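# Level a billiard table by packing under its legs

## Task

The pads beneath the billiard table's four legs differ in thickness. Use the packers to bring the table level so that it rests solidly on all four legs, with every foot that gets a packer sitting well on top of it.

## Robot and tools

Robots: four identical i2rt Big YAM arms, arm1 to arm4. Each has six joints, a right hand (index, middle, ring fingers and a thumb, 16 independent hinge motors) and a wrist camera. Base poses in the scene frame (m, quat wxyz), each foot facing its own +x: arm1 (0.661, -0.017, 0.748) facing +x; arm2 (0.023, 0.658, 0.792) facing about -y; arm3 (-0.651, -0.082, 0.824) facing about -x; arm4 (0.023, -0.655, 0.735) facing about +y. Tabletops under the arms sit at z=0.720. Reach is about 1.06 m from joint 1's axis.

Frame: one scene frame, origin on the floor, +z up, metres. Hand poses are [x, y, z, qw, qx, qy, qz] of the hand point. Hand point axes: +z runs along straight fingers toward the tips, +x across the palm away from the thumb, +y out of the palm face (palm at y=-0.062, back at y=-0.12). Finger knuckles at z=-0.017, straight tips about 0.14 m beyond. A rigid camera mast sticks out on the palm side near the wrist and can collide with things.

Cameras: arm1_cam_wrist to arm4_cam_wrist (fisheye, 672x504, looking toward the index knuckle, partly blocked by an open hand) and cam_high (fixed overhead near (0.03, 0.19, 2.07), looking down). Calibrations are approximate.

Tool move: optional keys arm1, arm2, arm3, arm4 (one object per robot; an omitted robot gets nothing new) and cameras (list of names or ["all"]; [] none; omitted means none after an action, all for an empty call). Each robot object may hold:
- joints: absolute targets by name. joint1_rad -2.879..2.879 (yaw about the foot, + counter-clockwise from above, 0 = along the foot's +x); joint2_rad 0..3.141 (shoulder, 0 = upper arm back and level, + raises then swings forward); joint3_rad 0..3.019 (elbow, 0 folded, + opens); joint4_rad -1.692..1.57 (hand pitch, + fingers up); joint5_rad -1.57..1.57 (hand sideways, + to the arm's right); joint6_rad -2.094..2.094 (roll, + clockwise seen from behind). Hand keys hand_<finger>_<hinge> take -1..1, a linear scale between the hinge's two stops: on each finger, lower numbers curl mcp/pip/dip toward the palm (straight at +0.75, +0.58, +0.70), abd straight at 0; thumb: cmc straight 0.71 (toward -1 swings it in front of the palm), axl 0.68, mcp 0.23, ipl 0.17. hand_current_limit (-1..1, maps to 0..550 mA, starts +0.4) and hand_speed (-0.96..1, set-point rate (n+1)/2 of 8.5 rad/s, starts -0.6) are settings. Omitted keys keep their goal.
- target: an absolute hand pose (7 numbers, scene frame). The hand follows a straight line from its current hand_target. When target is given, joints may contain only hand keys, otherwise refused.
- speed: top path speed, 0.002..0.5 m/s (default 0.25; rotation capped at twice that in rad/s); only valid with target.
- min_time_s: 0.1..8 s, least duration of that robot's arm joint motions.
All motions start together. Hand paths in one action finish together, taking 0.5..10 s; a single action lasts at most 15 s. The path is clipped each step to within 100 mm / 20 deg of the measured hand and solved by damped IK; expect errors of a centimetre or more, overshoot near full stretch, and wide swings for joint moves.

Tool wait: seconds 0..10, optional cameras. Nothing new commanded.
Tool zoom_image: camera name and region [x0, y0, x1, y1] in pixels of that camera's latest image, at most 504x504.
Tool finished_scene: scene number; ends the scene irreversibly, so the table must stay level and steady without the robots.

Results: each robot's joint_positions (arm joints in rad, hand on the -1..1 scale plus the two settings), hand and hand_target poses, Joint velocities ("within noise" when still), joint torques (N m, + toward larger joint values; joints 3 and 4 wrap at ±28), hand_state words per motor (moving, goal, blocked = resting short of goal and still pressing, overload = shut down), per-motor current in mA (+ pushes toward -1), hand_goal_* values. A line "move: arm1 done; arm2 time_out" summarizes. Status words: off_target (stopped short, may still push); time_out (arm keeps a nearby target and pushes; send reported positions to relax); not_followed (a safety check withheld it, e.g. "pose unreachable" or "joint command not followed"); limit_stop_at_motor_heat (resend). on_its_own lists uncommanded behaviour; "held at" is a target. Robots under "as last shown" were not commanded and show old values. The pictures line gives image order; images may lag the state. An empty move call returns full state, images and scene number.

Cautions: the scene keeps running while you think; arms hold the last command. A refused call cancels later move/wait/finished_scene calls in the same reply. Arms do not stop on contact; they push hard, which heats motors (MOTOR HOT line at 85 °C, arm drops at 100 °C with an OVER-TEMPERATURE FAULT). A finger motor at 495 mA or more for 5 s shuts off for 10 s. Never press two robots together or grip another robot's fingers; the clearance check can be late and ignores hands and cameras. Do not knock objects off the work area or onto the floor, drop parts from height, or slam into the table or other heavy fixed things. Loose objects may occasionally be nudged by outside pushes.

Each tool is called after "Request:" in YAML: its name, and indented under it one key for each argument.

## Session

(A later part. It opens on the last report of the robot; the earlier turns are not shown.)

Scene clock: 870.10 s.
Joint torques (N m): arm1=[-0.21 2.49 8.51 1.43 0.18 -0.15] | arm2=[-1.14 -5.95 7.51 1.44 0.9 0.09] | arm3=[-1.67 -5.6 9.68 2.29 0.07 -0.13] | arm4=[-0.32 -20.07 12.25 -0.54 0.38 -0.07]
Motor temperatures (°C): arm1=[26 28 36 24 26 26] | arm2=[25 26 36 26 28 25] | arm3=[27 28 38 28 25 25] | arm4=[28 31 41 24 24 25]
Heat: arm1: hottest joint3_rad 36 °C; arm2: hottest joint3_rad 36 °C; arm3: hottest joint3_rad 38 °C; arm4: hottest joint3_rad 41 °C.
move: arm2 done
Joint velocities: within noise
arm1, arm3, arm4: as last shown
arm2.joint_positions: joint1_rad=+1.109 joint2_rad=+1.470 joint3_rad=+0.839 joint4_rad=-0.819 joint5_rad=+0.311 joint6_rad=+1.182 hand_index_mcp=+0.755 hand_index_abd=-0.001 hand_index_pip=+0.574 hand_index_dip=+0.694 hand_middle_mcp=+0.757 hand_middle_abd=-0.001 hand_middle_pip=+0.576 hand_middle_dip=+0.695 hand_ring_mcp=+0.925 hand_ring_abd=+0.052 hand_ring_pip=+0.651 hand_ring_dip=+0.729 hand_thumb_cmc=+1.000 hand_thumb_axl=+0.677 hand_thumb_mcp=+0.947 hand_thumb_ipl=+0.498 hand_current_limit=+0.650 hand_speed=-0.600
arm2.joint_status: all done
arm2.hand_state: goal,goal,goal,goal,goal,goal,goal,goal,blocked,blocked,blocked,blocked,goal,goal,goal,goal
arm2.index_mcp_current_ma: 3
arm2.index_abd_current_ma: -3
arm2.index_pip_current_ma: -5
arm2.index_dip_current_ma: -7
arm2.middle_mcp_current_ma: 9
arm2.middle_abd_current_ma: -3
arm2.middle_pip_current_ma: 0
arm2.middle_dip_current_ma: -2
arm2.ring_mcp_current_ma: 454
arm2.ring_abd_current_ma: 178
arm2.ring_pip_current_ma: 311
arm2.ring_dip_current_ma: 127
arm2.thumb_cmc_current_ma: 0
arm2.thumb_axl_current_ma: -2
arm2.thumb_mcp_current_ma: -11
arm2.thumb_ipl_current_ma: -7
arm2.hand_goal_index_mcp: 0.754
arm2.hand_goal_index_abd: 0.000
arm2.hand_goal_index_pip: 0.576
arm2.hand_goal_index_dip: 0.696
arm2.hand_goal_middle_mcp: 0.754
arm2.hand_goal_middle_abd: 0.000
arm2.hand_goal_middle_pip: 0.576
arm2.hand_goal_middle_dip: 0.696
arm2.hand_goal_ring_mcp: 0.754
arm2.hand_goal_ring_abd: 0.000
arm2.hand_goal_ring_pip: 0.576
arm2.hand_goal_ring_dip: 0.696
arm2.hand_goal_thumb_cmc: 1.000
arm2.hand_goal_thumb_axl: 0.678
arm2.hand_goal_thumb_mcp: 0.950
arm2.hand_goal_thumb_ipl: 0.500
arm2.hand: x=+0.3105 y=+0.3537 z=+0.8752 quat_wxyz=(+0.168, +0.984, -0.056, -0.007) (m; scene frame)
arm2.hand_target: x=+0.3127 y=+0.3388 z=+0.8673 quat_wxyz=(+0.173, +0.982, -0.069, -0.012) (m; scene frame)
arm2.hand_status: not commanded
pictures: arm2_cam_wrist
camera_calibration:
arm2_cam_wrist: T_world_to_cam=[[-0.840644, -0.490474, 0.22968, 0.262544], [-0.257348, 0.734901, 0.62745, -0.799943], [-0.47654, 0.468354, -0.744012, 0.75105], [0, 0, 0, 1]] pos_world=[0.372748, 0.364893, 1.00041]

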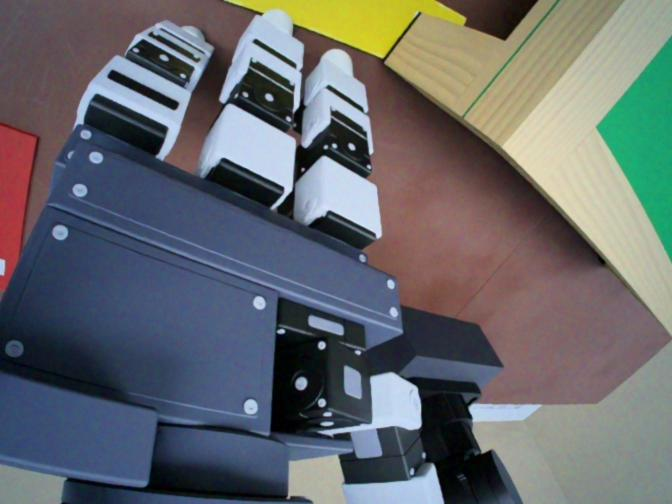

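Request:
move:
  arm2: {"target":[0.33,0.355,0.95,0.1732,0.9824,-0.0687,-0.0121],"speed":0.2,"joints":{"hand_middle_mcp":0.75,"hand_middle_pip":-0.5,"hand_middle_dip":-0.2,"hand_current_limit":0.7}}

Request:
move:
  arm2: {"target":[0.3853,0.2963,0.88,-0.1405,0.7967,0.5789,-0.1020],"speed":0.25}
  cameras: ["arm2_cam_wrist"]

Scene clock: 979.87 s.
Joint torques (N m): arm1=[-0.26 2.49 8.51 1.43 0.18 -0.16] | arm2=[1.79 -11.05 9.73 -0.05 0.52 0.19] | arm3=[-1.55 -5.71 9.52 2.21 0.08 -0.13] | arm4=[-0.32 -20.07 12.25 -0.55 0.38 -0.06]
Motor temperatures (°C): arm1=[26 28 36 24 26 26] | arm2=[25 26 36 26 29 25] | arm3=[27 28 38 28 25 25] | arm4=[27 32 43 24 24 25]
Heat: arm1: hottest joint3_rad 36 °C; arm2: hottest joint3_rad 36 °C; arm3: hottest joint3_rad 38 °C; arm4: hottest joint3_rad 43 °C.
move: arm2 off_target
Joint velocities: within noise
arm1, arm3, arm4: as last shown
arm2.joint_positions: joint1_rad=+1.134 joint2_rad=+1.426 joint3_rad=+0.962 joint4_rad=-1.049 joint5_rad=+0.328 joint6_rad=+1.233 hand_index_mcp=+0.755 hand_index_abd=-0.001 hand_index_pip=+0.574 hand_index_dip=+0.694 hand_middle_mcp=+0.757 hand_middle_abd=-0.001 hand_middle_pip=-0.493 hand_middle_dip=-0.197 hand_ring_mcp=+0.761 hand_ring_abd=+0.003 hand_ring_pip=+0.580 hand_ring_dip=+0.699 hand_thumb_cmc=+1.000 hand_thumb_axl=+0.677 hand_thumb_mcp=+0.947 hand_thumb_ipl=+0.498 hand_current_limit=+0.700 hand_speed=-0.600
arm2.joint_status: all done
arm2.hand_state: goal,goal,goal,goal,goal,goal,goal,goal,goal,goal,goal,goal,goal,goal,goal,goal
arm2.index_mcp_current_ma: 3
arm2.index_abd_current_ma: -3
arm2.index_pip_current_ma: -5
arm2.index_dip_current_ma: -7
arm2.middle_mcp_current_ma: 22
arm2.middle_abd_current_ma: -3
arm2.middle_pip_current_ma: 23
arm2.middle_dip_current_ma: 9
arm2.ring_mcp_current_ma: 22
arm2.ring_abd_current_ma: 7
arm2.ring_pip_current_ma: 12
arm2.ring_dip_current_ma: 7
arm2.thumb_cmc_current_ma: 0
arm2.thumb_axl_current_ma: -2
arm2.thumb_mcp_current_ma: -11
arm2.thumb_ipl_current_ma: -7
arm2.hand_goal_index_mcp: 0.754
arm2.hand_goal_index_abd: 0.000
arm2.hand_goal_index_pip: 0.576
arm2.hand_goal_index_dip: 0.696
arm2.hand_goal_middle_mcp: 0.750
arm2.hand_goal_middle_abd: 0.000
arm2.hand_goal_middle_pip: -0.500
arm2.hand_goal_middle_dip: -0.200
arm2.hand_goal_ring_mcp: 0.754
arm2.hand_goal_ring_abd: 0.000
arm2.hand_goal_ring_pip: 0.576
arm2.hand_goal_ring_dip: 0.696
arm2.hand_goal_thumb_cmc: 1.000
arm2.hand_goal_thumb_axl: 0.678
arm2.hand_goal_thumb_mcp: 0.950
arm2.hand_goal_thumb_ipl: 0.500
arm2.hand: x=+0.3150 y=+0.3594 z=+0.9307 quat_wxyz=(+0.164, +0.984, -0.064, -0.033) (m; scene frame)
arm2.hand_target: x=+0.3294 y=+0.3555 z=+0.9500 quat_wxyz=(+0.173, +0.982, -0.069, -0.012) (m; scene frame)
arm2.hand_status: off_target (0.025 m and 2.7 deg from the pose sent, 0.077 m and 1.7 deg at the start)
pictures: none

Scene clock: 984.00 s.
Joint torques (N m): arm1=[-0.21 2.49 8.51 1.43 0.18 -0.15] | arm2=[-3.08 -12.98 10.81 0.31 2.06 -0.23] | arm3=[-1.79 -5.54 9.62 2.24 0.08 -0.14] | arm4=[-0.32 -20.07 12.25 -0.54 0.38 -0.06]
Motor temperatures (°C): arm1=[26 28 36 24 26 26] | arm2=[25 26 37 26 29 25] | arm3=[27 28 38 28 25 25] | arm4=[27 32 43 24 24 25]
Heat: arm1: hottest joint3_rad 36 °C; arm2: hottest joint3_rad 37 °C; arm3: hottest joint3_rad 38 °C; arm4: hottest joint3_rad 43 °C.
move: arm2 off_target
Joint velocities: within noise
arm1, arm3, arm4: as last shown
arm2.joint_positions: joint1_rad=+0.881 joint2_rad=+1.726 joint3_rad=+1.285 joint4_rad=-1.530 joint5_rad=+0.103 joint6_rad=-0.382 hand_index_mcp=+0.789 hand_index_abd=-0.083 hand_index_pip=+0.583 hand_index_dip=+0.696 hand_middle_mcp=+0.750 hand_middle_abd=-0.001 hand_middle_pip=-0.494 hand_middle_dip=-0.197 hand_ring_mcp=+0.751 hand_ring_abd=+0.003 hand_ring_pip=+0.578 hand_ring_dip=+0.698 hand_thumb_cmc=+1.000 hand_thumb_axl=+0.677 hand_thumb_mcp=+0.947 hand_thumb_ipl=+0.498 hand_current_limit=+0.700 hand_speed=-0.600
arm2.joint_status: not commanded
arm2.hand_state: blocked,blocked,goal,goal,goal,goal,goal,goal,goal,goal,goal,goal,goal,goal,goal,goal
arm2.index_mcp_current_ma: 145
arm2.index_abd_current_ma: -304
arm2.index_pip_current_ma: 21
arm2.index_dip_current_ma: 0
arm2.middle_mcp_current_ma: 1
arm2.middle_abd_current_ma: -3
arm2.middle_pip_current_ma: 19
arm2.middle_dip_current_ma: 9
arm2.ring_mcp_current_ma: -9
arm2.ring_abd_current_ma: 6
arm2.ring_pip_current_ma: 4
arm2.ring_dip_current_ma: 6
arm2.thumb_cmc_current_ma: 0
arm2.thumb_axl_current_ma: -1
arm2.thumb_mcp_current_ma: -11
arm2.thumb_ipl_current_ma: -7
arm2.hand_goal_index_mcp: 0.754
arm2.hand_goal_index_abd: 0.000
arm2.hand_goal_index_pip: 0.576
arm2.hand_goal_index_dip: 0.696
arm2.hand_goal_middle_mcp: 0.750
arm2.hand_goal_middle_abd: 0.000
arm2.hand_goal_middle_pip: -0.500
arm2.hand_goal_middle_dip: -0.200
arm2.hand_goal_ring_mcp: 0.754
arm2.hand_goal_ring_abd: 0.000
arm2.hand_goal_ring_pip: 0.576
arm2.hand_goal_ring_dip: 0.696
arm2.hand_goal_thumb_cmc: 1.000
arm2.hand_goal_thumb_axl: 0.678
arm2.hand_goal_thumb_mcp: 0.950
arm2.hand_goal_thumb_ipl: 0.500
arm2.hand: x=+0.3794 y=+0.3418 z=+0.8660 quat_wxyz=(-0.176, +0.791, +0.579, -0.094) (m; scene frame)
arm2.hand_target: x=+0.3828 y=+0.2984 z=+0.8813 quat_wxyz=(-0.140, +0.797, +0.578, -0.104) (m; scene frame)
arm2.hand_status: off_target (0.048 m and 4.2 deg from the pose sent, 0.107 m and 86.7 deg at the start)
pictures: arm2_cam_wrist
camera_calibration:
arm2_cam_wrist: T_world_to_cam=[[0.318558, -0.911641, -0.259677, 0.444481], [-0.21348, -0.33591, 0.917383, -0.66937], [-0.923552, -0.236804, -0.301623, 0.810112], [0, 0, 0, 1]] pos_world=[0.463691, 0.372196, 0.973839]

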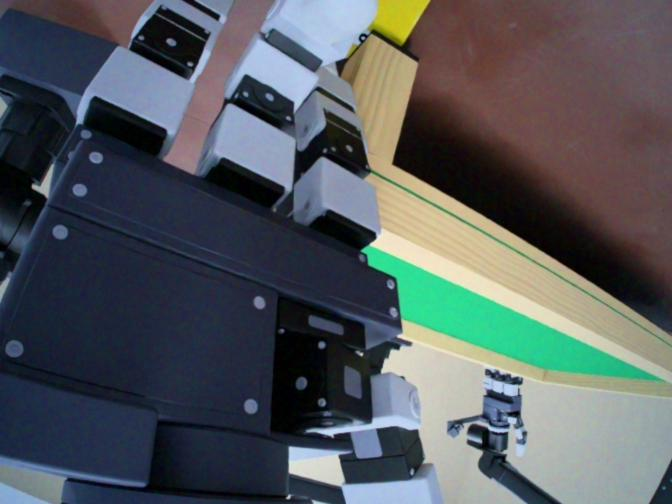

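Request:
move:
  arm2: {"target":[0.40,0.35,0.95,-0.1405,0.7967,0.5789,-0.1020],"speed":0.15}
  cameras: ["arm2_cam_wrist"]

Scene clock: 1014.03 s.
Joint torques (N m): arm1=[-0.21 2.49 8.53 1.43 0.18 -0.15] | arm2=[1.73 -14.39 9.54 -0.95 0.13 0.22] | arm3=[-1.79 -5.71 9.55 2.15 0.07 -0.12] | arm4=[-0.32 -20.07 12.23 -0.54 0.38 -0.06]
Motor temperatures (°C): arm1=[26 28 36 24 26 26] | arm2=[25 26 41 26 33 25] | arm3=[27 28 38 28 25 25] | arm4=[27 32 43 24 24 25]
Heat: arm1: hottest joint3_rad 36 °C; arm2: hottest joint3_rad 41 °C; arm3: hottest joint3_rad 38 °C; arm4: hottest joint3_rad 43 °C.
move: arm2 off_target
Joint velocities: within noise
arm1, arm3, arm4: as last shown
arm2.joint_positions: joint1_rad=+0.930 joint2_rad=+1.644 joint3_rad=+1.360 joint4_rad=-1.666 joint5_rad=+0.115 joint6_rad=-0.331 hand_index_mcp=+0.742 hand_index_abd=-0.003 hand_index_pip=+0.573 hand_index_dip=+0.696 hand_middle_mcp=+0.750 hand_middle_abd=-0.001 hand_middle_pip=-0.494 hand_middle_dip=-0.197 hand_ring_mcp=+0.750 hand_ring_abd=+0.003 hand_ring_pip=+0.577 hand_ring_dip=+0.698 hand_thumb_cmc=+1.000 hand_thumb_axl=+0.678 hand_thumb_mcp=+0.947 hand_thumb_ipl=+0.498 hand_current_limit=+0.700 hand_speed=-0.600
arm2.joint_status: not commanded
arm2.hand_state: goal,goal,goal,goal,goal,goal,goal,goal,goal,goal,goal,goal,goal,goal,goal,goal
arm2.index_mcp_current_ma: -45
arm2.index_abd_current_ma: -8
arm2.index_pip_current_ma: -9
arm2.index_dip_current_ma: 0
arm2.middle_mcp_current_ma: 0
arm2.middle_abd_current_ma: -3
arm2.middle_pip_current_ma: 18
arm2.middle_dip_current_ma: 9
arm2.ring_mcp_current_ma: -11
arm2.ring_abd_current_ma: 6
arm2.ring_pip_current_ma: 4
arm2.ring_dip_current_ma: 6
arm2.thumb_cmc_current_ma: 0
arm2.thumb_axl_current_ma: -1
arm2.thumb_mcp_current_ma: -11
arm2.thumb_ipl_current_ma: -7
arm2.hand_goal_index_mcp: 0.754
arm2.hand_goal_index_abd: 0.000
arm2.hand_goal_index_pip: 0.576
arm2.hand_goal_index_dip: 0.696
arm2.hand_goal_middle_mcp: 0.750
arm2.hand_goal_middle_abd: 0.000
arm2.hand_goal_middle_pip: -0.500
arm2.hand_goal_middle_dip: -0.200
arm2.hand_goal_ring_mcp: 0.754
arm2.hand_goal_ring_abd: 0.000
arm2.hand_goal_ring_pip: 0.576
arm2.hand_goal_ring_dip: 0.696
arm2.hand_goal_thumb_cmc: 1.000
arm2.hand_goal_thumb_axl: 0.678
arm2.hand_goal_thumb_mcp: 0.950
arm2.hand_goal_thumb_ipl: 0.500
arm2.hand: x=+0.3878 y=+0.3564 z=+0.9309 quat_wxyz=(-0.160, +0.792, +0.579, -0.106) (m; scene frame)
arm2.hand_target: x=+0.3994 y=+0.3505 z=+0.9500 quat_wxyz=(-0.140, +0.797, +0.579, -0.102) (m; scene frame)
arm2.hand_status: off_target (0.024 m and 2.3 deg from the pose sent, 0.087 m and 4.3 deg at the start)
pictures: arm2_cam_wrist
camera_calibration:
arm2_cam_wrist: T_world_to_cam=[[0.32423, -0.919394, -0.222687, 0.438275], [-0.212624, -0.300209, 0.929874, -0.746901], [-0.921773, -0.254144, -0.292822, 0.838173], [0, 0, 0, 1]] pos_world=[0.471695, 0.391738, 1.03756]

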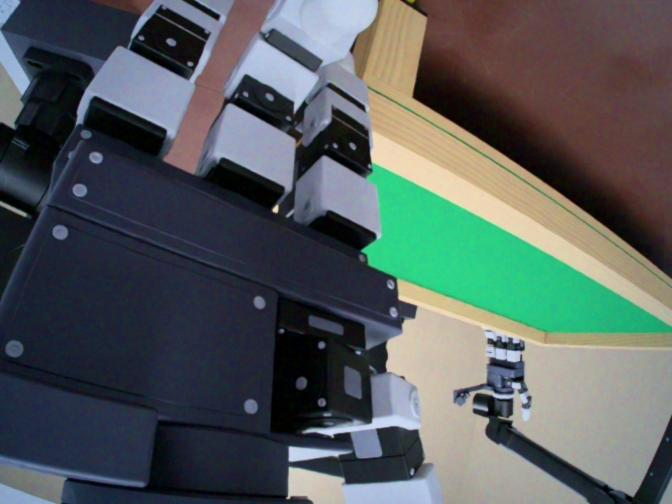

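Request:
move:
  arm2: {"target":[0.3834,0.385,0.95,0.17323,0.98241,-0.0687,-0.01211],"speed":0.2,"joints":{"hand_middle_mcp":0.754,"hand_middle_pip":0.576,"hand_middle_dip":0.696}}
  cameras: ["arm2_cam_wrist"]

Request:
zoom_image:
  camera: "arm2_cam_wrist"
  region: [0, 0, 504, 380]

Scene clock: 1081.90 s.
Joint torques (N m): arm1=[-0.26 2.49 8.51 1.43 0.18 -0.16] | arm2=[1.79 -11.34 7.05 0.65 0.53 0.19] | arm3=[-1.85 -5.71 9.51 2.28 0.09 -0.13] | arm4=[-0.32 -20.07 12.25 -0.54 0.38 -0.06]
Motor temperatures (°C): arm1=[26 28 36 24 26 26] | arm2=[25 27 39 26 29 25] | arm3=[27 28 38 28 25 25] | arm4=[27 32 43 24 24 25]
Heat: arm1: hottest joint3_rad 36 °C; arm2: hottest joint3_rad 39 °C; arm3: hottest joint3_rad 38 °C; arm4: hottest joint3_rad 43 °C.
move: arm2 done
Joint velocities: within noise
arm1, arm3, arm4: as last shown
arm2.joint_positions: joint1_rad=+1.251 joint2_rad=+1.514 joint3_rad=+1.113 joint4_rad=-1.116 joint5_rad=+0.338 joint6_rad=+1.357 hand_index_mcp=+0.754 hand_index_abd=-0.003 hand_index_pip=+0.574 hand_index_dip=+0.696 hand_middle_mcp=+0.754 hand_middle_abd=-0.001 hand_middle_pip=+0.574 hand_middle_dip=+0.693 hand_ring_mcp=+0.754 hand_ring_abd=+0.003 hand_ring_pip=+0.577 hand_ring_dip=+0.698 hand_thumb_cmc=+1.000 hand_thumb_axl=+0.678 hand_thumb_mcp=+0.947 hand_thumb_ipl=+0.498 hand_current_limit=+0.700 hand_speed=-0.600
arm2.joint_status: all done
arm2.hand_state: goal,goal,goal,goal,goal,goal,goal,goal,goal,goal,goal,goal,goal,goal,goal,goal
arm2.index_mcp_current_ma: -1
arm2.index_abd_current_ma: -8
arm2.index_pip_current_ma: -7
arm2.index_dip_current_ma: 0
arm2.middle_mcp_current_ma: -1
arm2.middle_abd_current_ma: -3
arm2.middle_pip_current_ma: -6
arm2.middle_dip_current_ma: -7
arm2.ring_mcp_current_ma: -1
arm2.ring_abd_current_ma: 6
arm2.ring_pip_current_ma: 4
arm2.ring_dip_current_ma: 6
arm2.thumb_cmc_current_ma: 0
arm2.thumb_axl_current_ma: -1
arm2.thumb_mcp_current_ma: -11
arm2.thumb_ipl_current_ma: -7
arm2.hand_goal_index_mcp: 0.754
arm2.hand_goal_index_abd: 0.000
arm2.hand_goal_index_pip: 0.576
arm2.hand_goal_index_dip: 0.696
arm2.hand_goal_middle_mcp: 0.754
arm2.hand_goal_middle_abd: 0.000
arm2.hand_goal_middle_pip: 0.576
arm2.hand_goal_middle_dip: 0.696
arm2.hand_goal_ring_mcp: 0.754
arm2.hand_goal_ring_abd: 0.000
arm2.hand_goal_ring_pip: 0.576
arm2.hand_goal_ring_dip: 0.696
arm2.hand_goal_thumb_cmc: 1.000
arm2.hand_goal_thumb_axl: 0.678
arm2.hand_goal_thumb_mcp: 0.950
arm2.hand_goal_thumb_ipl: 0.500
arm2.hand: x=+0.3774 y=+0.3838 z=+0.9510 quat_wxyz=(+0.171, +0.983, -0.067, -0.016) (m; scene frame)
arm2.hand_target: x=+0.3833 y=+0.3851 z=+0.9501 quat_wxyz=(+0.173, +0.982, -0.069, -0.012) (m; scene frame)
arm2.hand_status: done (0.006 m and 0.6 deg from the pose sent, 0.035 m and 89.2 deg at the start)
pictures: arm2_cam_wrist
camera_calibration:
arm2_cam_wrist: T_world_to_cam=[[-0.849406, -0.467131, 0.245556, 0.295274], [-0.228666, 0.745125, 0.626499, -0.866221], [-0.475627, 0.476002, -0.73973, 0.817797], [0, 0, 0, 1]] pos_world=[0.441699, 0.394101, 1.07513]

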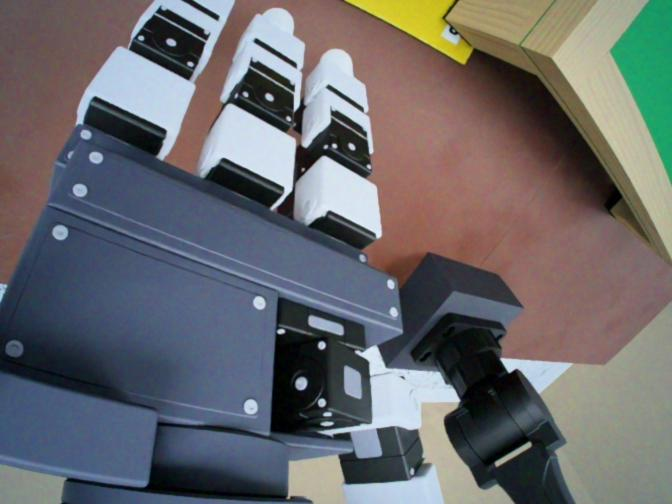

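Scaled by 1.000.

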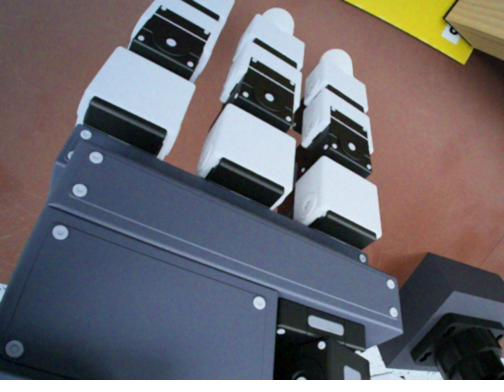

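Request:
move:
  arm2: {"target":[0.386,0.388,0.868,0.17323,0.98241,-0.0687,-0.01211],"speed":0.12}
  cameras: ["arm2_cam_wrist"]

Request:
zoom_image:
  camera: "arm2_cam_wrist"
  region: [252, 0, 588, 200]

Scene clock: 1088.03 s.
Joint torques (N m): arm1=[-0.26 2.49 8.53 1.44 0.18 -0.15] | arm2=[1.96 -12.04 5.61 0.66 0.48 0.19] | arm3=[-1.44 -5.71 9.57 2.25 0.07 -0.14] | arm4=[-0.26 -20.07 12.25 -0.54 0.38 -0.07]
Motor temperatures (°C): arm1=[26 28 36 24 26 26] | arm2=[25 27 38 26 29 25] | arm3=[27 28 38 28 25 25] | arm4=[27 32 43 24 24 25]
Heat: arm1: hottest joint3_rad 36 °C; arm2: hottest joint3_rad 38 °C; arm3: hottest joint3_rad 38 °C; arm4: hottest joint3_rad 43 °C.
move: arm2 done
Joint velocities: within noise
arm1, arm3, arm4: as last shown
arm2.joint_positions: joint1_rad=+1.259 joint2_rad=+1.629 joint3_rad=+1.012 joint4_rad=-0.897 joint5_rad=+0.340 joint6_rad=+1.367 hand_index_mcp=+0.754 hand_index_abd=-0.003 hand_index_pip=+0.574 hand_index_dip=+0.696 hand_middle_mcp=+0.754 hand_middle_abd=-0.001 hand_middle_pip=+0.574 hand_middle_dip=+0.693 hand_ring_mcp=+0.754 hand_ring_abd=+0.003 hand_ring_pip=+0.576 hand_ring_dip=+0.697 hand_thumb_cmc=+1.000 hand_thumb_axl=+0.678 hand_thumb_mcp=+0.947 hand_thumb_ipl=+0.498 hand_current_limit=+0.700 hand_speed=-0.600
arm2.joint_status: not commanded
arm2.hand_state: goal,goal,goal,goal,goal,goal,goal,goal,goal,goal,goal,goal,goal,goal,goal,goal
arm2.index_mcp_current_ma: 0
arm2.index_abd_current_ma: -7
arm2.index_pip_current_ma: -6
arm2.index_dip_current_ma: 0
arm2.middle_mcp_current_ma: 0
arm2.middle_abd_current_ma: -3
arm2.middle_pip_current_ma: -6
arm2.middle_dip_current_ma: -7
arm2.ring_mcp_current_ma: -1
arm2.ring_abd_current_ma: 8
arm2.ring_pip_current_ma: 1
arm2.ring_dip_current_ma: 3
arm2.thumb_cmc_current_ma: 0
arm2.thumb_axl_current_ma: -1
arm2.thumb_mcp_current_ma: -11
arm2.thumb_ipl_current_ma: -7
arm2.hand_goal_index_mcp: 0.754
arm2.hand_goal_index_abd: 0.000
arm2.hand_goal_index_pip: 0.576
arm2.hand_goal_index_dip: 0.696
arm2.hand_goal_middle_mcp: 0.754
arm2.hand_goal_middle_abd: 0.000
arm2.hand_goal_middle_pip: 0.576
arm2.hand_goal_middle_dip: 0.696
arm2.hand_goal_ring_mcp: 0.754
arm2.hand_goal_ring_abd: 0.000
arm2.hand_goal_ring_pip: 0.576
arm2.hand_goal_ring_dip: 0.696
arm2.hand_goal_thumb_cmc: 1.000
arm2.hand_goal_thumb_axl: 0.678
arm2.hand_goal_thumb_mcp: 0.950
arm2.hand_goal_thumb_ipl: 0.500
arm2.hand: x=+0.3832 y=+0.3852 z=+0.8717 quat_wxyz=(+0.172, +0.983, -0.068, -0.014) (m; scene frame)
arm2.hand_target: x=+0.3859 y=+0.3880 z=+0.8680 quat_wxyz=(+0.173, +0.982, -0.069, -0.012) (m; scene frame)
arm2.hand_status: done (0.005 m and 0.2 deg from the pose sent, 0.084 m and 0.6 deg at the start)
pictures: arm2_cam_wrist
camera_calibration:
arm2_cam_wrist: T_world_to_cam=[[-0.851428, -0.465138, 0.242318, 0.323199], [-0.231171, 0.747548, 0.622681, -0.812903], [-0.470777, 0.474151, -0.74401, 0.763928], [0, 0, 0, 1]] pos_world=[0.4469, 0.395799, 0.996232]

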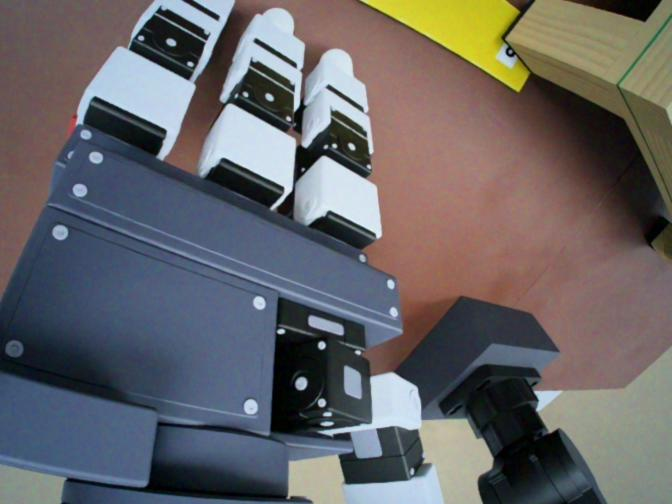

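Scaled by 1.500 from the camera's 672x504 image, which has a finer 960x720 frame.

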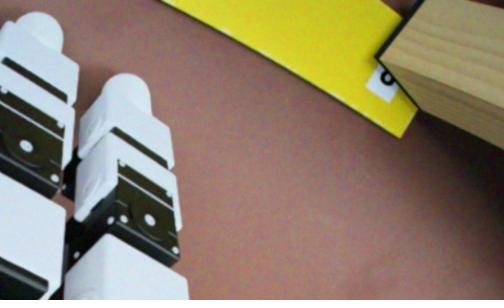

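Request:
zoom_image:
  camera: "arm2_cam_wrist"
  region: [452, 0, 620, 130]

Request:
wait:
  seconds: 0.1
  cameras: ["cam_high","arm4_cam_wrist"]

Request:
zoom_image:
  camera: "cam_high"
  region: [200, 120, 470, 380]

Request:
zoom_image:
  camera: "arm4_cam_wrist"
  region: [380, 60, 540, 180]

Scaled by 3.000 from the camera's 672x504 image, which has a finer 960x720 frame.

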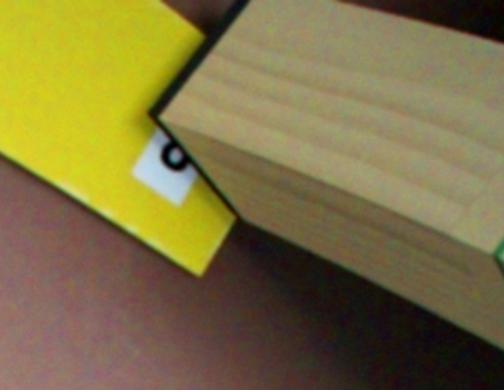

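Scene clock: 1104.80 s.
Joint torques (N m): arm1=[-0.26 2.49 8.51 1.43 0.19 -0.15] | arm2=[2.08 -12.04 5.61 0.69 0.48 0.19] | arm3=[-1.61 -5.89 9.62 2.24 0.09 -0.13] | arm4=[-0.32 -20.07 12.25 -0.55 0.37 -0.06]
Motor temperatures (°C): arm1=[26 28 36 24 26 26] | arm2=[25 27 38 26 29 25] | arm3=[27 28 38 28 25 25] | arm4=[27 33 44 24 24 25]
Heat: arm1: hottest joint3_rad 36 °C; arm2: hottest joint3_rad 38 °C; arm3: hottest joint3_rad 38 °C; arm4: hottest joint3_rad 44 °C.
Joint velocities: within noise
arm1.joint_positions: joint1_rad=-1.887 joint2_rad=+0.645 joint3_rad=+1.412 joint4_rad=-1.335 joint5_rad=-0.004 joint6_rad=+1.113 hand_index_mcp=+0.978 hand_index_abd=-0.495 hand_index_pip=+0.978 hand_index_dip=+0.977 hand_middle_mcp=+0.978 hand_middle_abd=-0.494 hand_middle_pip=+0.978 hand_middle_dip=+0.977 hand_ring_mcp=+0.978 hand_ring_abd=-0.494 hand_ring_pip=+0.978 hand_ring_dip=+0.978 hand_thumb_cmc=+1.000 hand_thumb_axl=+0.677 hand_thumb_mcp=+0.948 hand_thumb_ipl=+0.498 hand_current_limit=+0.400 hand_speed=-0.600
arm1.joint_status: not commanded
arm1.hand_state: goal,goal,goal,goal,goal,goal,goal,goal,goal,goal,goal,goal,goal,goal,goal,goal
arm1.index_mcp_current_ma: -7
arm1.index_abd_current_ma: 17
arm1.index_pip_current_ma: -8
arm1.index_dip_current_ma: -12
arm1.middle_mcp_current_ma: -8
arm1.middle_abd_current_ma: 22
arm1.middle_pip_current_ma: -9
arm1.middle_dip_current_ma: -11
arm1.ring_mcp_current_ma: -7
arm1.ring_abd_current_ma: 22
arm1.ring_pip_current_ma: -9
arm1.ring_dip_current_ma: -9
arm1.thumb_cmc_current_ma: -1
arm1.thumb_axl_current_ma: -2
arm1.thumb_mcp_current_ma: -9
arm1.thumb_ipl_current_ma: -8
arm1.hand_goal_index_mcp: 0.980
arm1.hand_goal_index_abd: -0.500
arm1.hand_goal_index_pip: 0.980
arm1.hand_goal_index_dip: 0.980
arm1.hand_goal_middle_mcp: 0.980
arm1.hand_goal_middle_abd: -0.500
arm1.hand_goal_middle_pip: 0.980
arm1.hand_goal_middle_dip: 0.980
arm1.hand_goal_ring_mcp: 0.980
arm1.hand_goal_ring_abd: -0.500
arm1.hand_goal_ring_pip: 0.980
arm1.hand_goal_ring_dip: 0.980
arm1.hand_goal_thumb_cmc: 1.000
arm1.hand_goal_thumb_axl: 0.678
arm1.hand_goal_thumb_mcp: 0.950
arm1.hand_goal_thumb_ipl: 0.500
arm1.hand: x=+0.8229 y=+0.1906 z=+1.3090 quat_wxyz=(-0.188, +0.576, +0.658, +0.446) (m; scene frame)
arm1.hand_target: x=+0.8248 y=+0.1848 z=+1.3194 quat_wxyz=(-0.182, +0.575, +0.656, +0.453) (m; scene frame)
arm1.hand_status: not commanded
arm2.joint_positions: joint1_rad=+1.259 joint2_rad=+1.629 joint3_rad=+1.012 joint4_rad=-0.897 joint5_rad=+0.340 joint6_rad=+1.367 hand_index_mcp=+0.754 hand_index_abd=-0.003 hand_index_pip=+0.574 hand_index_dip=+0.696 hand_middle_mcp=+0.754 hand_middle_abd=-0.001 hand_middle_pip=+0.574 hand_middle_dip=+0.693 hand_ring_mcp=+0.754 hand_ring_abd=+0.003 hand_ring_pip=+0.576 hand_ring_dip=+0.697 hand_thumb_cmc=+1.000 hand_thumb_axl=+0.678 hand_thumb_mcp=+0.947 hand_thumb_ipl=+0.498 hand_current_limit=+0.700 hand_speed=-0.600
arm2.joint_status: not commanded
arm2.hand_state: goal,goal,goal,goal,goal,goal,goal,goal,goal,goal,goal,goal,goal,goal,goal,goal
arm2.index_mcp_current_ma: 0
arm2.index_abd_current_ma: -7
arm2.index_pip_current_ma: -6
arm2.index_dip_current_ma: 0
arm2.middle_mcp_current_ma: 0
arm2.middle_abd_current_ma: -3
arm2.middle_pip_current_ma: -6
arm2.middle_dip_current_ma: -7
arm2.ring_mcp_current_ma: -1
arm2.ring_abd_current_ma: 8
arm2.ring_pip_current_ma: 1
arm2.ring_dip_current_ma: 3
arm2.thumb_cmc_current_ma: 0
arm2.thumb_axl_current_ma: -1
arm2.thumb_mcp_current_ma: -11
arm2.thumb_ipl_current_ma: -7
arm2.hand_goal_index_mcp: 0.754
arm2.hand_goal_index_abd: 0.000
arm2.hand_goal_index_pip: 0.576
arm2.hand_goal_index_dip: 0.696
arm2.hand_goal_middle_mcp: 0.754
arm2.hand_goal_middle_abd: 0.000
arm2.hand_goal_middle_pip: 0.576
arm2.hand_goal_middle_dip: 0.696
arm2.hand_goal_ring_mcp: 0.754
arm2.hand_goal_ring_abd: 0.000
arm2.hand_goal_ring_pip: 0.576
arm2.hand_goal_ring_dip: 0.696
arm2.hand_goal_thumb_cmc: 1.000
arm2.hand_goal_thumb_axl: 0.678
arm2.hand_goal_thumb_mcp: 0.950
arm2.hand_goal_thumb_ipl: 0.500
arm2.hand: x=+0.3832 y=+0.3852 z=+0.8717 quat_wxyz=(+0.172, +0.983, -0.068, -0.014) (m; scene frame)
arm2.hand_target: x=+0.3859 y=+0.3880 z=+0.8680 quat_wxyz=(+0.173, +0.982, -0.069, -0.012) (m; scene frame)
arm2.hand_status: done (0.005 m and 0.2 deg from the pose sent, 0.084 m and 0.6 deg at the start)
arm3.joint_positions: joint1_rad=+1.276 joint2_rad=+0.986 joint3_rad=+0.916 joint4_rad=+0.280 joint5_rad=+0.197 joint6_rad=+0.007 hand_index_mcp=+0.762 hand_index_abd=+0.001 hand_index_pip=+0.580 hand_index_dip=+0.699 hand_middle_mcp=+0.762 hand_middle_abd=+0.001 hand_middle_pip=+0.580 hand_middle_dip=+0.699 hand_ring_mcp=+0.762 hand_ring_abd=+0.001 hand_ring_pip=+0.580 hand_ring_dip=+0.699 hand_thumb_cmc=+0.719 hand_thumb_axl=+0.680 hand_thumb_mcp=-0.665 hand_thumb_ipl=+0.171 hand_current_limit=+0.400 hand_speed=-0.600
arm3.joint_status: not commanded
arm3.hand_state: goal,goal,goal,goal,goal,goal,goal,goal,goal,goal,goal,goal,goal,goal,blocked,goal
arm3.index_mcp_current_ma: 5
arm3.index_abd_current_ma: 0
arm3.index_pip_current_ma: 1
arm3.index_dip_current_ma: 1
arm3.middle_mcp_current_ma: 4
arm3.middle_abd_current_ma: 0
arm3.middle_pip_current_ma: 1
arm3.middle_dip_current_ma: 1
arm3.ring_mcp_current_ma: 5
arm3.ring_abd_current_ma: 0
arm3.ring_pip_current_ma: 1
arm3.ring_dip_current_ma: 1
arm3.thumb_cmc_current_ma: 2
arm3.thumb_axl_current_ma: 1
arm3.thumb_mcp_current_ma: 65
arm3.thumb_ipl_current_ma: 0
arm3.hand_goal_index_mcp: 0.754
arm3.hand_goal_index_abd: 0.000
arm3.hand_goal_index_pip: 0.576
arm3.hand_goal_index_dip: 0.696
arm3.hand_goal_middle_mcp: 0.754
arm3.hand_goal_middle_abd: 0.000
arm3.hand_goal_middle_pip: 0.576
arm3.hand_goal_middle_dip: 0.696
arm3.hand_goal_ring_mcp: 0.754
arm3.hand_goal_ring_abd: 0.000
arm3.hand_goal_ring_pip: 0.576
arm3.hand_goal_ring_dip: 0.696
arm3.hand_goal_thumb_cmc: 0.714
arm3.hand_goal_thumb_axl: 0.678
arm3.hand_goal_thumb_mcp: -0.700
arm3.hand_goal_thumb_ipl: 0.170
arm3.hand: x=-0.4618 y=+0.3478 z=+1.4151 quat_wxyz=(+0.172, +0.169, +0.607, +0.758) (m; scene frame)
arm3.hand_target: x=-0.4619 y=+0.3538 z=+1.4036 quat_wxyz=(+0.174, +0.167, +0.611, +0.754) (m; scene frame)
arm3.hand_status: not commanded
arm4.joint_positions: joint1_rad=+1.223 joint2_rad=+1.852 joint3_rad=+1.555 joint4_rad=-1.276 joint5_rad=+0.353 joint6_rad=+1.330 hand_index_mcp=+0.754 hand_index_abd=+0.003 hand_index_pip=+0.574 hand_index_dip=+0.695 hand_middle_mcp=+0.754 hand_middle_abd=-0.004 hand_middle_pip=+0.574 hand_middle_dip=+0.694 hand_ring_mcp=+0.851 hand_ring_abd=+0.001 hand_ring_pip=+0.105 hand_ring_dip=+0.303 hand_thumb_cmc=+1.000 hand_thumb_axl=+0.677 hand_thumb_mcp=+0.946 hand_thumb_ipl=+0.498 hand_current_limit=+0.400 hand_speed=-0.600
arm4.joint_status: not commanded
arm4.hand_state: goal,goal,goal,goal,goal,goal,goal,goal,goal,goal,goal,goal,goal,goal,goal,goal
arm4.index_mcp_current_ma: -1
arm4.index_abd_current_ma: 10
arm4.index_pip_current_ma: -8
arm4.index_dip_current_ma: -2
arm4.middle_mcp_current_ma: -2
arm4.middle_abd_current_ma: -13
arm4.middle_pip_current_ma: -9
arm4.middle_dip_current_ma: -9
arm4.ring_mcp_current_ma: 2
arm4.ring_abd_current_ma: 3
arm4.ring_pip_current_ma: 18
arm4.ring_dip_current_ma: 13
arm4.thumb_cmc_current_ma: 0
arm4.thumb_axl_current_ma: -3
arm4.thumb_mcp_current_ma: -23
arm4.thumb_ipl_current_ma: -10
arm4.hand_goal_index_mcp: 0.754
arm4.hand_goal_index_abd: 0.000
arm4.hand_goal_index_pip: 0.576
arm4.hand_goal_index_dip: 0.696
arm4.hand_goal_middle_mcp: 0.754
arm4.hand_goal_middle_abd: 0.000
arm4.hand_goal_middle_pip: 0.576
arm4.hand_goal_middle_dip: 0.696
arm4.hand_goal_ring_mcp: 0.850
arm4.hand_goal_ring_abd: 0.000
arm4.hand_goal_ring_pip: 0.100
arm4.hand_goal_ring_dip: 0.300
arm4.hand_goal_thumb_cmc: 1.000
arm4.hand_goal_thumb_axl: 0.678
arm4.hand_goal_thumb_mcp: 0.950
arm4.hand_goal_thumb_ipl: 0.500
arm4.hand: x=-0.4651 y=-0.3544 z=+0.8937 quat_wxyz=(+0.047, +0.029, +0.984, +0.169) (m; scene frame)
arm4.hand_target: x=-0.4781 y=-0.3502 z=+0.9102 quat_wxyz=(+0.030, +0.030, +0.984, +0.173) (m; scene frame)
arm4.hand_status: not commanded
wait: 0.10 s; at rest from the start
pictures: arm4_cam_wrist, cam_high
camera_calibration:
arm4_cam_wrist: T_world_to_cam=[[0.814613, 0.534412, 0.22541, 0.406531], [0.296931, -0.718099, 0.629417, -0.741689], [0.498235, -0.445799, -0.743657, 0.855963], [0, 0, 0, 1]] pos_world=[-0.537405, -0.368274, 1.01174]

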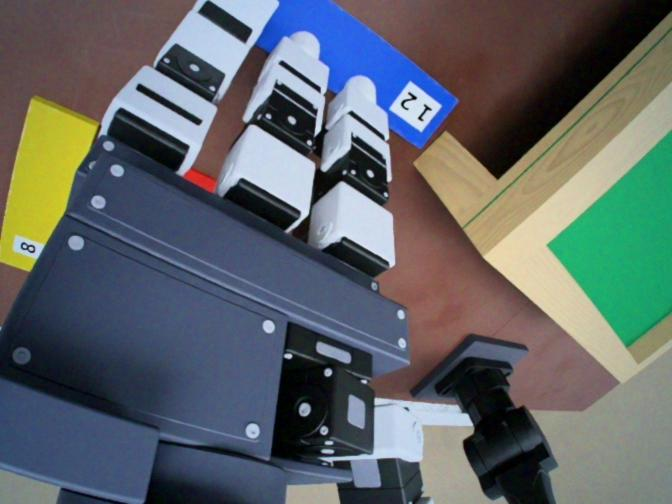

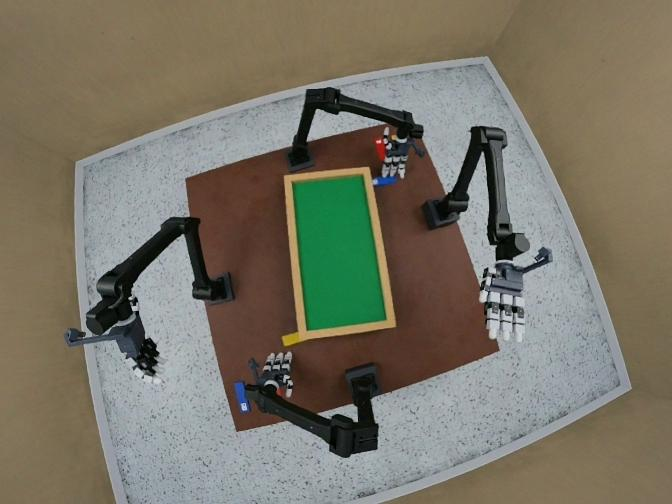

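Scaled by 1.867 from the camera's 672x504 image, which has a finer 960x720 frame.

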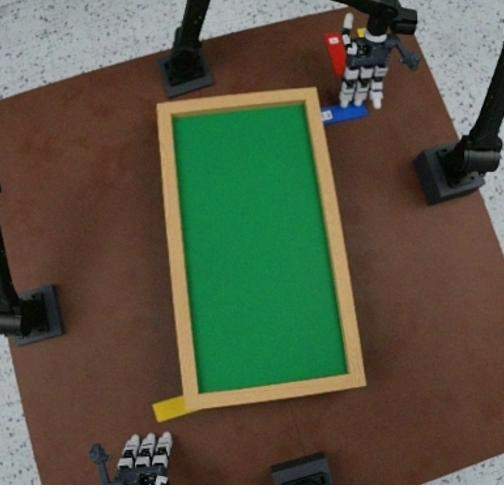

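Scaled by 3.150 from the camera's 672x504 image, which has a finer 960x720 frame.

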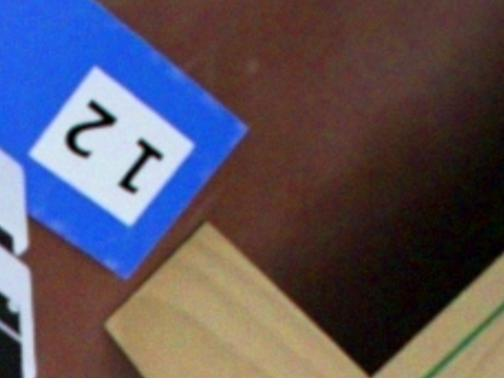

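Request:
move:
  arm2: {"target":[0.386,0.335,0.866,0.17323,0.98241,-0.0687,-0.01211],"speed":0.06}
  cameras: ["arm2_cam_wrist"]

Request:
zoom_image:
  camera: "arm2_cam_wrist"
  region: [332, 0, 584, 150]

Scene clock: 1138.97 s.
Joint torques (N m): arm1=[-0.26 2.49 8.51 1.43 0.18 -0.15] | arm2=[-1.55 -9.17 7.84 1.18 0.94 0.08] | arm3=[-1.61 -5.66 9.59 2.26 0.1 -0.15] | arm4=[-0.32 -20.07 12.23 -0.54 0.38 -0.06]
Motor temperatures (°C): arm1=[26 28 36 24 26 26] | arm2=[25 27 36 26 29 25] | arm3=[27 28 38 28 25 25] | arm4=[27 33 44 24 24 25]
Heat: arm1: hottest joint3_rad 36 °C; arm2: hottest joint3_rad 36 °C; arm3: hottest joint3_rad 38 °C; arm4: hottest joint3_rad 44 °C.
move: arm2 off_target
Joint velocities: within noise
arm1, arm3, arm4: as last shown
arm2.joint_positions: joint1_rad=+1.188 joint2_rad=+1.631 joint3_rad=+1.029 joint4_rad=-0.874 joint5_rad=+0.318 joint6_rad=+1.259 hand_index_mcp=+0.754 hand_index_abd=-0.003 hand_index_pip=+0.574 hand_index_dip=+0.696 hand_middle_mcp=+0.754 hand_middle_abd=-0.001 hand_middle_pip=+0.574 hand_middle_dip=+0.693 hand_ring_mcp=+0.842 hand_ring_abd=+0.036 hand_ring_pip=+0.640 hand_ring_dip=+0.725 hand_thumb_cmc=+1.000 hand_thumb_axl=+0.678 hand_thumb_mcp=+0.947 hand_thumb_ipl=+0.498 hand_current_limit=+0.700 hand_speed=-0.600
arm2.joint_status: not commanded
arm2.hand_state: goal,goal,goal,goal,goal,goal,goal,goal,blocked,blocked,blocked,blocked,goal,goal,goal,goal
arm2.index_mcp_current_ma: 0
arm2.index_abd_current_ma: -7
arm2.index_pip_current_ma: -6
arm2.index_dip_current_ma: 0
arm2.middle_mcp_current_ma: 0
arm2.middle_abd_current_ma: -3
arm2.middle_pip_current_ma: -6
arm2.middle_dip_current_ma: -7
arm2.ring_mcp_current_ma: 403
arm2.ring_abd_current_ma: 117
arm2.ring_pip_current_ma: 263
arm2.ring_dip_current_ma: 107
arm2.thumb_cmc_current_ma: 0
arm2.thumb_axl_current_ma: -1
arm2.thumb_mcp_current_ma: -11
arm2.thumb_ipl_current_ma: -7
arm2.hand_goal_index_mcp: 0.754
arm2.hand_goal_index_abd: 0.000
arm2.hand_goal_index_pip: 0.576
arm2.hand_goal_index_dip: 0.696
arm2.hand_goal_middle_mcp: 0.754
arm2.hand_goal_middle_abd: 0.000
arm2.hand_goal_middle_pip: 0.576
arm2.hand_goal_middle_dip: 0.696
arm2.hand_goal_ring_mcp: 0.754
arm2.hand_goal_ring_abd: 0.000
arm2.hand_goal_ring_pip: 0.576
arm2.hand_goal_ring_dip: 0.696
arm2.hand_goal_thumb_cmc: 1.000
arm2.hand_goal_thumb_axl: 0.678
arm2.hand_goal_thumb_mcp: 0.950
arm2.hand_goal_thumb_ipl: 0.500
arm2.hand: x=+0.3839 y=+0.3541 z=+0.8749 quat_wxyz=(+0.167, +0.985, -0.053, -0.007) (m; scene frame)
arm2.hand_target: x=+0.3850 y=+0.3358 z=+0.8663 quat_wxyz=(+0.173, +0.982, -0.069, -0.012) (m; scene frame)
arm2.hand_status: off_target (0.021 m and 2.0 deg from the pose sent, 0.051 m and 0.2 deg at the start)
pictures: arm2_cam_wrist
camera_calibration:
arm2_cam_wrist: T_world_to_cam=[[-0.838041, -0.494669, 0.230197, 0.324527], [-0.259802, 0.732801, 0.628892, -0.780721], [-0.479782, 0.467232, -0.742633, 0.786023], [0, 0, 0, 1]] pos_world=[0.446254, 0.365392, 1.00001]

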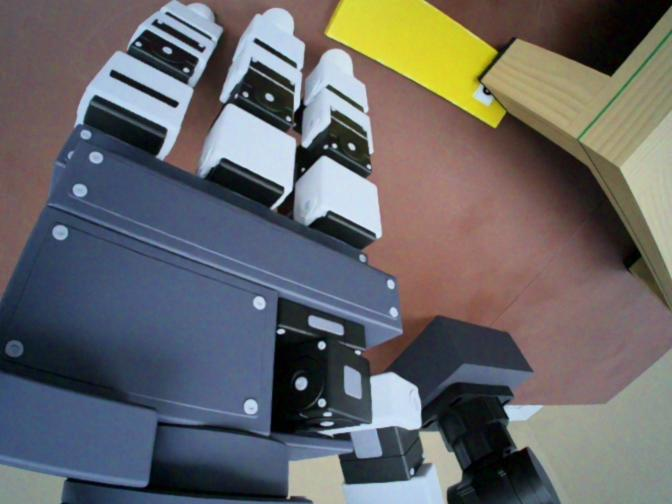

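Scaled by 2.000 from the camera's 672x504 image, which has a finer 960x720 frame.

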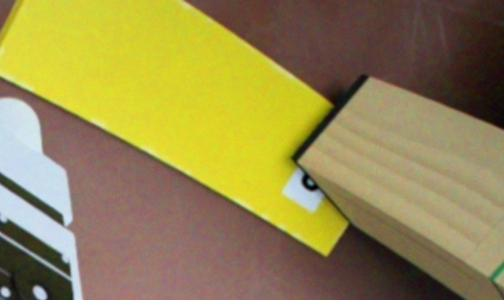

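Request:
zoom_image:
  camera: "arm2_cam_wrist"
  region: [60, 0, 340, 160]

Request:
wait:
  seconds: 0.1
  cameras: ["cam_high"]

Request:
zoom_image:
  camera: "cam_high"
  region: [230, 310, 350, 420]

Scaled by 1.800 from the camera's 672x504 image, which has a finer 960x720 frame.

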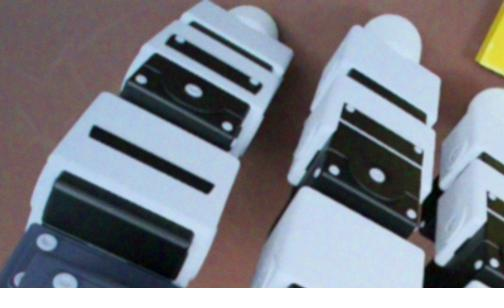

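Scene clock: 1151.53 s.
Joint torques (N m): arm1=[-0.21 2.49 8.51 1.43 0.18 -0.15] | arm2=[-1.67 -9.11 7.86 1.21 0.94 0.08] | arm3=[-1.67 -5.54 9.52 2.24 0.06 -0.12] | arm4=[-0.32 -20.07 12.23 -0.54 0.38 -0.06]
Motor temperatures (°C): arm1=[26 28 36 24 26 26] | arm2=[25 27 36 26 29 25] | arm3=[27 28 38 28 25 25] | arm4=[27 33 44 24 24 25]
Heat: arm1: hottest joint3_rad 36 °C; arm2: hottest joint3_rad 36 °C; arm3: hottest joint3_rad 38 °C; arm4: hottest joint3_rad 44 °C.
Joint velocities: within noise
arm1.joint_positions: joint1_rad=-1.887 joint2_rad=+0.645 joint3_rad=+1.412 joint4_rad=-1.335 joint5_rad=-0.004 joint6_rad=+1.113 hand_index_mcp=+0.978 hand_index_abd=-0.495 hand_index_pip=+0.978 hand_index_dip=+0.977 hand_middle_mcp=+0.978 hand_middle_abd=-0.494 hand_middle_pip=+0.978 hand_middle_dip=+0.977 hand_ring_mcp=+0.978 hand_ring_abd=-0.494 hand_ring_pip=+0.978 hand_ring_dip=+0.978 hand_thumb_cmc=+1.000 hand_thumb_axl=+0.677 hand_thumb_mcp=+0.948 hand_thumb_ipl=+0.498 hand_current_limit=+0.400 hand_speed=-0.600
arm1.joint_status: not commanded
arm1.hand_state: goal,goal,goal,goal,goal,goal,goal,goal,goal,goal,goal,goal,goal,goal,goal,goal
arm1.index_mcp_current_ma: -7
arm1.index_abd_current_ma: 17
arm1.index_pip_current_ma: -8
arm1.index_dip_current_ma: -12
arm1.middle_mcp_current_ma: -8
arm1.middle_abd_current_ma: 22
arm1.middle_pip_current_ma: -9
arm1.middle_dip_current_ma: -11
arm1.ring_mcp_current_ma: -7
arm1.ring_abd_current_ma: 22
arm1.ring_pip_current_ma: -9
arm1.ring_dip_current_ma: -9
arm1.thumb_cmc_current_ma: -1
arm1.thumb_axl_current_ma: -2
arm1.thumb_mcp_current_ma: -9
arm1.thumb_ipl_current_ma: -8
arm1.hand_goal_index_mcp: 0.980
arm1.hand_goal_index_abd: -0.500
arm1.hand_goal_index_pip: 0.980
arm1.hand_goal_index_dip: 0.980
arm1.hand_goal_middle_mcp: 0.980
arm1.hand_goal_middle_abd: -0.500
arm1.hand_goal_middle_pip: 0.980
arm1.hand_goal_middle_dip: 0.980
arm1.hand_goal_ring_mcp: 0.980
arm1.hand_goal_ring_abd: -0.500
arm1.hand_goal_ring_pip: 0.980
arm1.hand_goal_ring_dip: 0.980
arm1.hand_goal_thumb_cmc: 1.000
arm1.hand_goal_thumb_axl: 0.678
arm1.hand_goal_thumb_mcp: 0.950
arm1.hand_goal_thumb_ipl: 0.500
arm1.hand: x=+0.8229 y=+0.1906 z=+1.3090 quat_wxyz=(-0.188, +0.576, +0.658, +0.446) (m; scene frame)
arm1.hand_target: x=+0.8248 y=+0.1848 z=+1.3194 quat_wxyz=(-0.182, +0.575, +0.656, +0.453) (m; scene frame)
arm1.hand_status: not commanded
arm2.joint_positions: joint1_rad=+1.188 joint2_rad=+1.631 joint3_rad=+1.029 joint4_rad=-0.874 joint5_rad=+0.318 joint6_rad=+1.259 hand_index_mcp=+0.754 hand_index_abd=-0.003 hand_index_pip=+0.574 hand_index_dip=+0.696 hand_middle_mcp=+0.754 hand_middle_abd=-0.001 hand_middle_pip=+0.574 hand_middle_dip=+0.693 hand_ring_mcp=+0.842 hand_ring_abd=+0.036 hand_ring_pip=+0.640 hand_ring_dip=+0.725 hand_thumb_cmc=+1.000 hand_thumb_axl=+0.678 hand_thumb_mcp=+0.947 hand_thumb_ipl=+0.498 hand_current_limit=+0.700 hand_speed=-0.600
arm2.joint_status: not commanded
arm2.hand_state: goal,goal,goal,goal,goal,goal,goal,goal,blocked,blocked,blocked,blocked,goal,goal,goal,goal
arm2.index_mcp_current_ma: 0
arm2.index_abd_current_ma: -7
arm2.index_pip_current_ma: -6
arm2.index_dip_current_ma: 0
arm2.middle_mcp_current_ma: 0
arm2.middle_abd_current_ma: -3
arm2.middle_pip_current_ma: -6
arm2.middle_dip_current_ma: -7
arm2.ring_mcp_current_ma: 403
arm2.ring_abd_current_ma: 117
arm2.ring_pip_current_ma: 263
arm2.ring_dip_current_ma: 107
arm2.thumb_cmc_current_ma: 0
arm2.thumb_axl_current_ma: -1
arm2.thumb_mcp_current_ma: -11
arm2.thumb_ipl_current_ma: -7
arm2.hand_goal_index_mcp: 0.754
arm2.hand_goal_index_abd: 0.000
arm2.hand_goal_index_pip: 0.576
arm2.hand_goal_index_dip: 0.696
arm2.hand_goal_middle_mcp: 0.754
arm2.hand_goal_middle_abd: 0.000
arm2.hand_goal_middle_pip: 0.576
arm2.hand_goal_middle_dip: 0.696
arm2.hand_goal_ring_mcp: 0.754
arm2.hand_goal_ring_abd: 0.000
arm2.hand_goal_ring_pip: 0.576
arm2.hand_goal_ring_dip: 0.696
arm2.hand_goal_thumb_cmc: 1.000
arm2.hand_goal_thumb_axl: 0.678
arm2.hand_goal_thumb_mcp: 0.950
arm2.hand_goal_thumb_ipl: 0.500
arm2.hand: x=+0.3840 y=+0.3541 z=+0.8749 quat_wxyz=(+0.167, +0.985, -0.053, -0.007) (m; scene frame)
arm2.hand_target: x=+0.3850 y=+0.3358 z=+0.8663 quat_wxyz=(+0.173, +0.982, -0.069, -0.012) (m; scene frame)
arm2.hand_status: off_target (0.021 m and 2.0 deg from the pose sent, 0.051 m and 0.2 deg at the start)
arm3.joint_positions: joint1_rad=+1.276 joint2_rad=+0.986 joint3_rad=+0.916 joint4_rad=+0.280 joint5_rad=+0.197 joint6_rad=+0.007 hand_index_mcp=+0.762 hand_index_abd=+0.001 hand_index_pip=+0.580 hand_index_dip=+0.699 hand_middle_mcp=+0.762 hand_middle_abd=+0.001 hand_middle_pip=+0.580 hand_middle_dip=+0.699 hand_ring_mcp=+0.762 hand_ring_abd=+0.001 hand_ring_pip=+0.580 hand_ring_dip=+0.699 hand_thumb_cmc=+0.719 hand_thumb_axl=+0.680 hand_thumb_mcp=-0.665 hand_thumb_ipl=+0.171 hand_current_limit=+0.400 hand_speed=-0.600
arm3.joint_status: not commanded
arm3.hand_state: goal,goal,goal,goal,goal,goal,goal,goal,goal,goal,goal,goal,goal,goal,blocked,goal
arm3.index_mcp_current_ma: 5
arm3.index_abd_current_ma: 0
arm3.index_pip_current_ma: 1
arm3.index_dip_current_ma: 1
arm3.middle_mcp_current_ma: 4
arm3.middle_abd_current_ma: 0
arm3.middle_pip_current_ma: 1
arm3.middle_dip_current_ma: 1
arm3.ring_mcp_current_ma: 5
arm3.ring_abd_current_ma: 0
arm3.ring_pip_current_ma: 1
arm3.ring_dip_current_ma: 1
arm3.thumb_cmc_current_ma: 2
arm3.thumb_axl_current_ma: 1
arm3.thumb_mcp_current_ma: 65
arm3.thumb_ipl_current_ma: 0
arm3.hand_goal_index_mcp: 0.754
arm3.hand_goal_index_abd: 0.000
arm3.hand_goal_index_pip: 0.576
arm3.hand_goal_index_dip: 0.696
arm3.hand_goal_middle_mcp: 0.754
arm3.hand_goal_middle_abd: 0.000
arm3.hand_goal_middle_pip: 0.576
arm3.hand_goal_middle_dip: 0.696
arm3.hand_goal_ring_mcp: 0.754
arm3.hand_goal_ring_abd: 0.000
arm3.hand_goal_ring_pip: 0.576
arm3.hand_goal_ring_dip: 0.696
arm3.hand_goal_thumb_cmc: 0.714
arm3.hand_goal_thumb_axl: 0.678
arm3.hand_goal_thumb_mcp: -0.700
arm3.hand_goal_thumb_ipl: 0.170
arm3.hand: x=-0.4618 y=+0.3478 z=+1.4151 quat_wxyz=(+0.172, +0.169, +0.607, +0.758) (m; scene frame)
arm3.hand_target: x=-0.4619 y=+0.3538 z=+1.4036 quat_wxyz=(+0.174, +0.167, +0.611, +0.754) (m; scene frame)
arm3.hand_status: not commanded
arm4.joint_positions: joint1_rad=+1.223 joint2_rad=+1.852 joint3_rad=+1.555 joint4_rad=-1.276 joint5_rad=+0.353 joint6_rad=+1.330 hand_index_mcp=+0.754 hand_index_abd=+0.003 hand_index_pip=+0.574 hand_index_dip=+0.695 hand_middle_mcp=+0.754 hand_middle_abd=-0.004 hand_middle_pip=+0.574 hand_middle_dip=+0.694 hand_ring_mcp=+0.851 hand_ring_abd=+0.001 hand_ring_pip=+0.105 hand_ring_dip=+0.303 hand_thumb_cmc=+1.000 hand_thumb_axl=+0.677 hand_thumb_mcp=+0.946 hand_thumb_ipl=+0.498 hand_current_limit=+0.400 hand_speed=-0.600
arm4.joint_status: not commanded
arm4.hand_state: goal,goal,goal,goal,goal,goal,goal,goal,goal,goal,goal,goal,goal,goal,goal,goal
arm4.index_mcp_current_ma: -1
arm4.index_abd_current_ma: 10
arm4.index_pip_current_ma: -8
arm4.index_dip_current_ma: -2
arm4.middle_mcp_current_ma: -2
arm4.middle_abd_current_ma: -13
arm4.middle_pip_current_ma: -9
arm4.middle_dip_current_ma: -9
arm4.ring_mcp_current_ma: 2
arm4.ring_abd_current_ma: 3
arm4.ring_pip_current_ma: 18
arm4.ring_dip_current_ma: 13
arm4.thumb_cmc_current_ma: 0
arm4.thumb_axl_current_ma: -3
arm4.thumb_mcp_current_ma: -23
arm4.thumb_ipl_current_ma: -10
arm4.hand_goal_index_mcp: 0.754
arm4.hand_goal_index_abd: 0.000
arm4.hand_goal_index_pip: 0.576
arm4.hand_goal_index_dip: 0.696
arm4.hand_goal_middle_mcp: 0.754
arm4.hand_goal_middle_abd: 0.000
arm4.hand_goal_middle_pip: 0.576
arm4.hand_goal_middle_dip: 0.696
arm4.hand_goal_ring_mcp: 0.850
arm4.hand_goal_ring_abd: 0.000
arm4.hand_goal_ring_pip: 0.100
arm4.hand_goal_ring_dip: 0.300
arm4.hand_goal_thumb_cmc: 1.000
arm4.hand_goal_thumb_axl: 0.678
arm4.hand_goal_thumb_mcp: 0.950
arm4.hand_goal_thumb_ipl: 0.500
arm4.hand: x=-0.4651 y=-0.3544 z=+0.8937 quat_wxyz=(+0.047, +0.029, +0.984, +0.169) (m; scene frame)
arm4.hand_target: x=-0.4781 y=-0.3502 z=+0.9102 quat_wxyz=(+0.030, +0.030, +0.984, +0.173) (m; scene frame)
arm4.hand_status: not commanded
wait: 0.10 s; at rest from the start
pictures: cam_high

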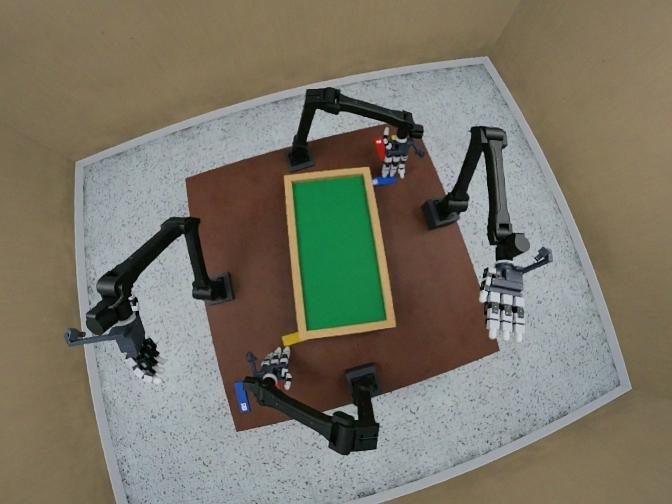

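Scaled by 4.200 from the camera's 672x504 image, which has a finer 960x720 frame.

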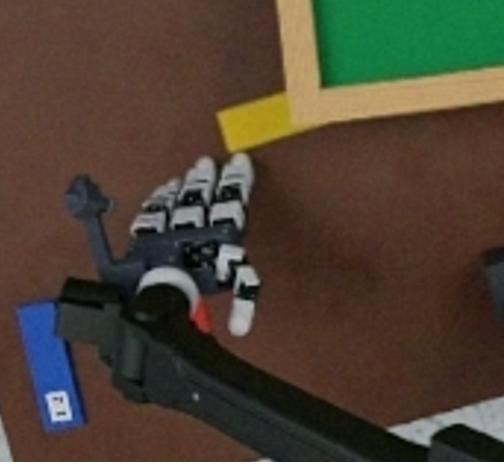

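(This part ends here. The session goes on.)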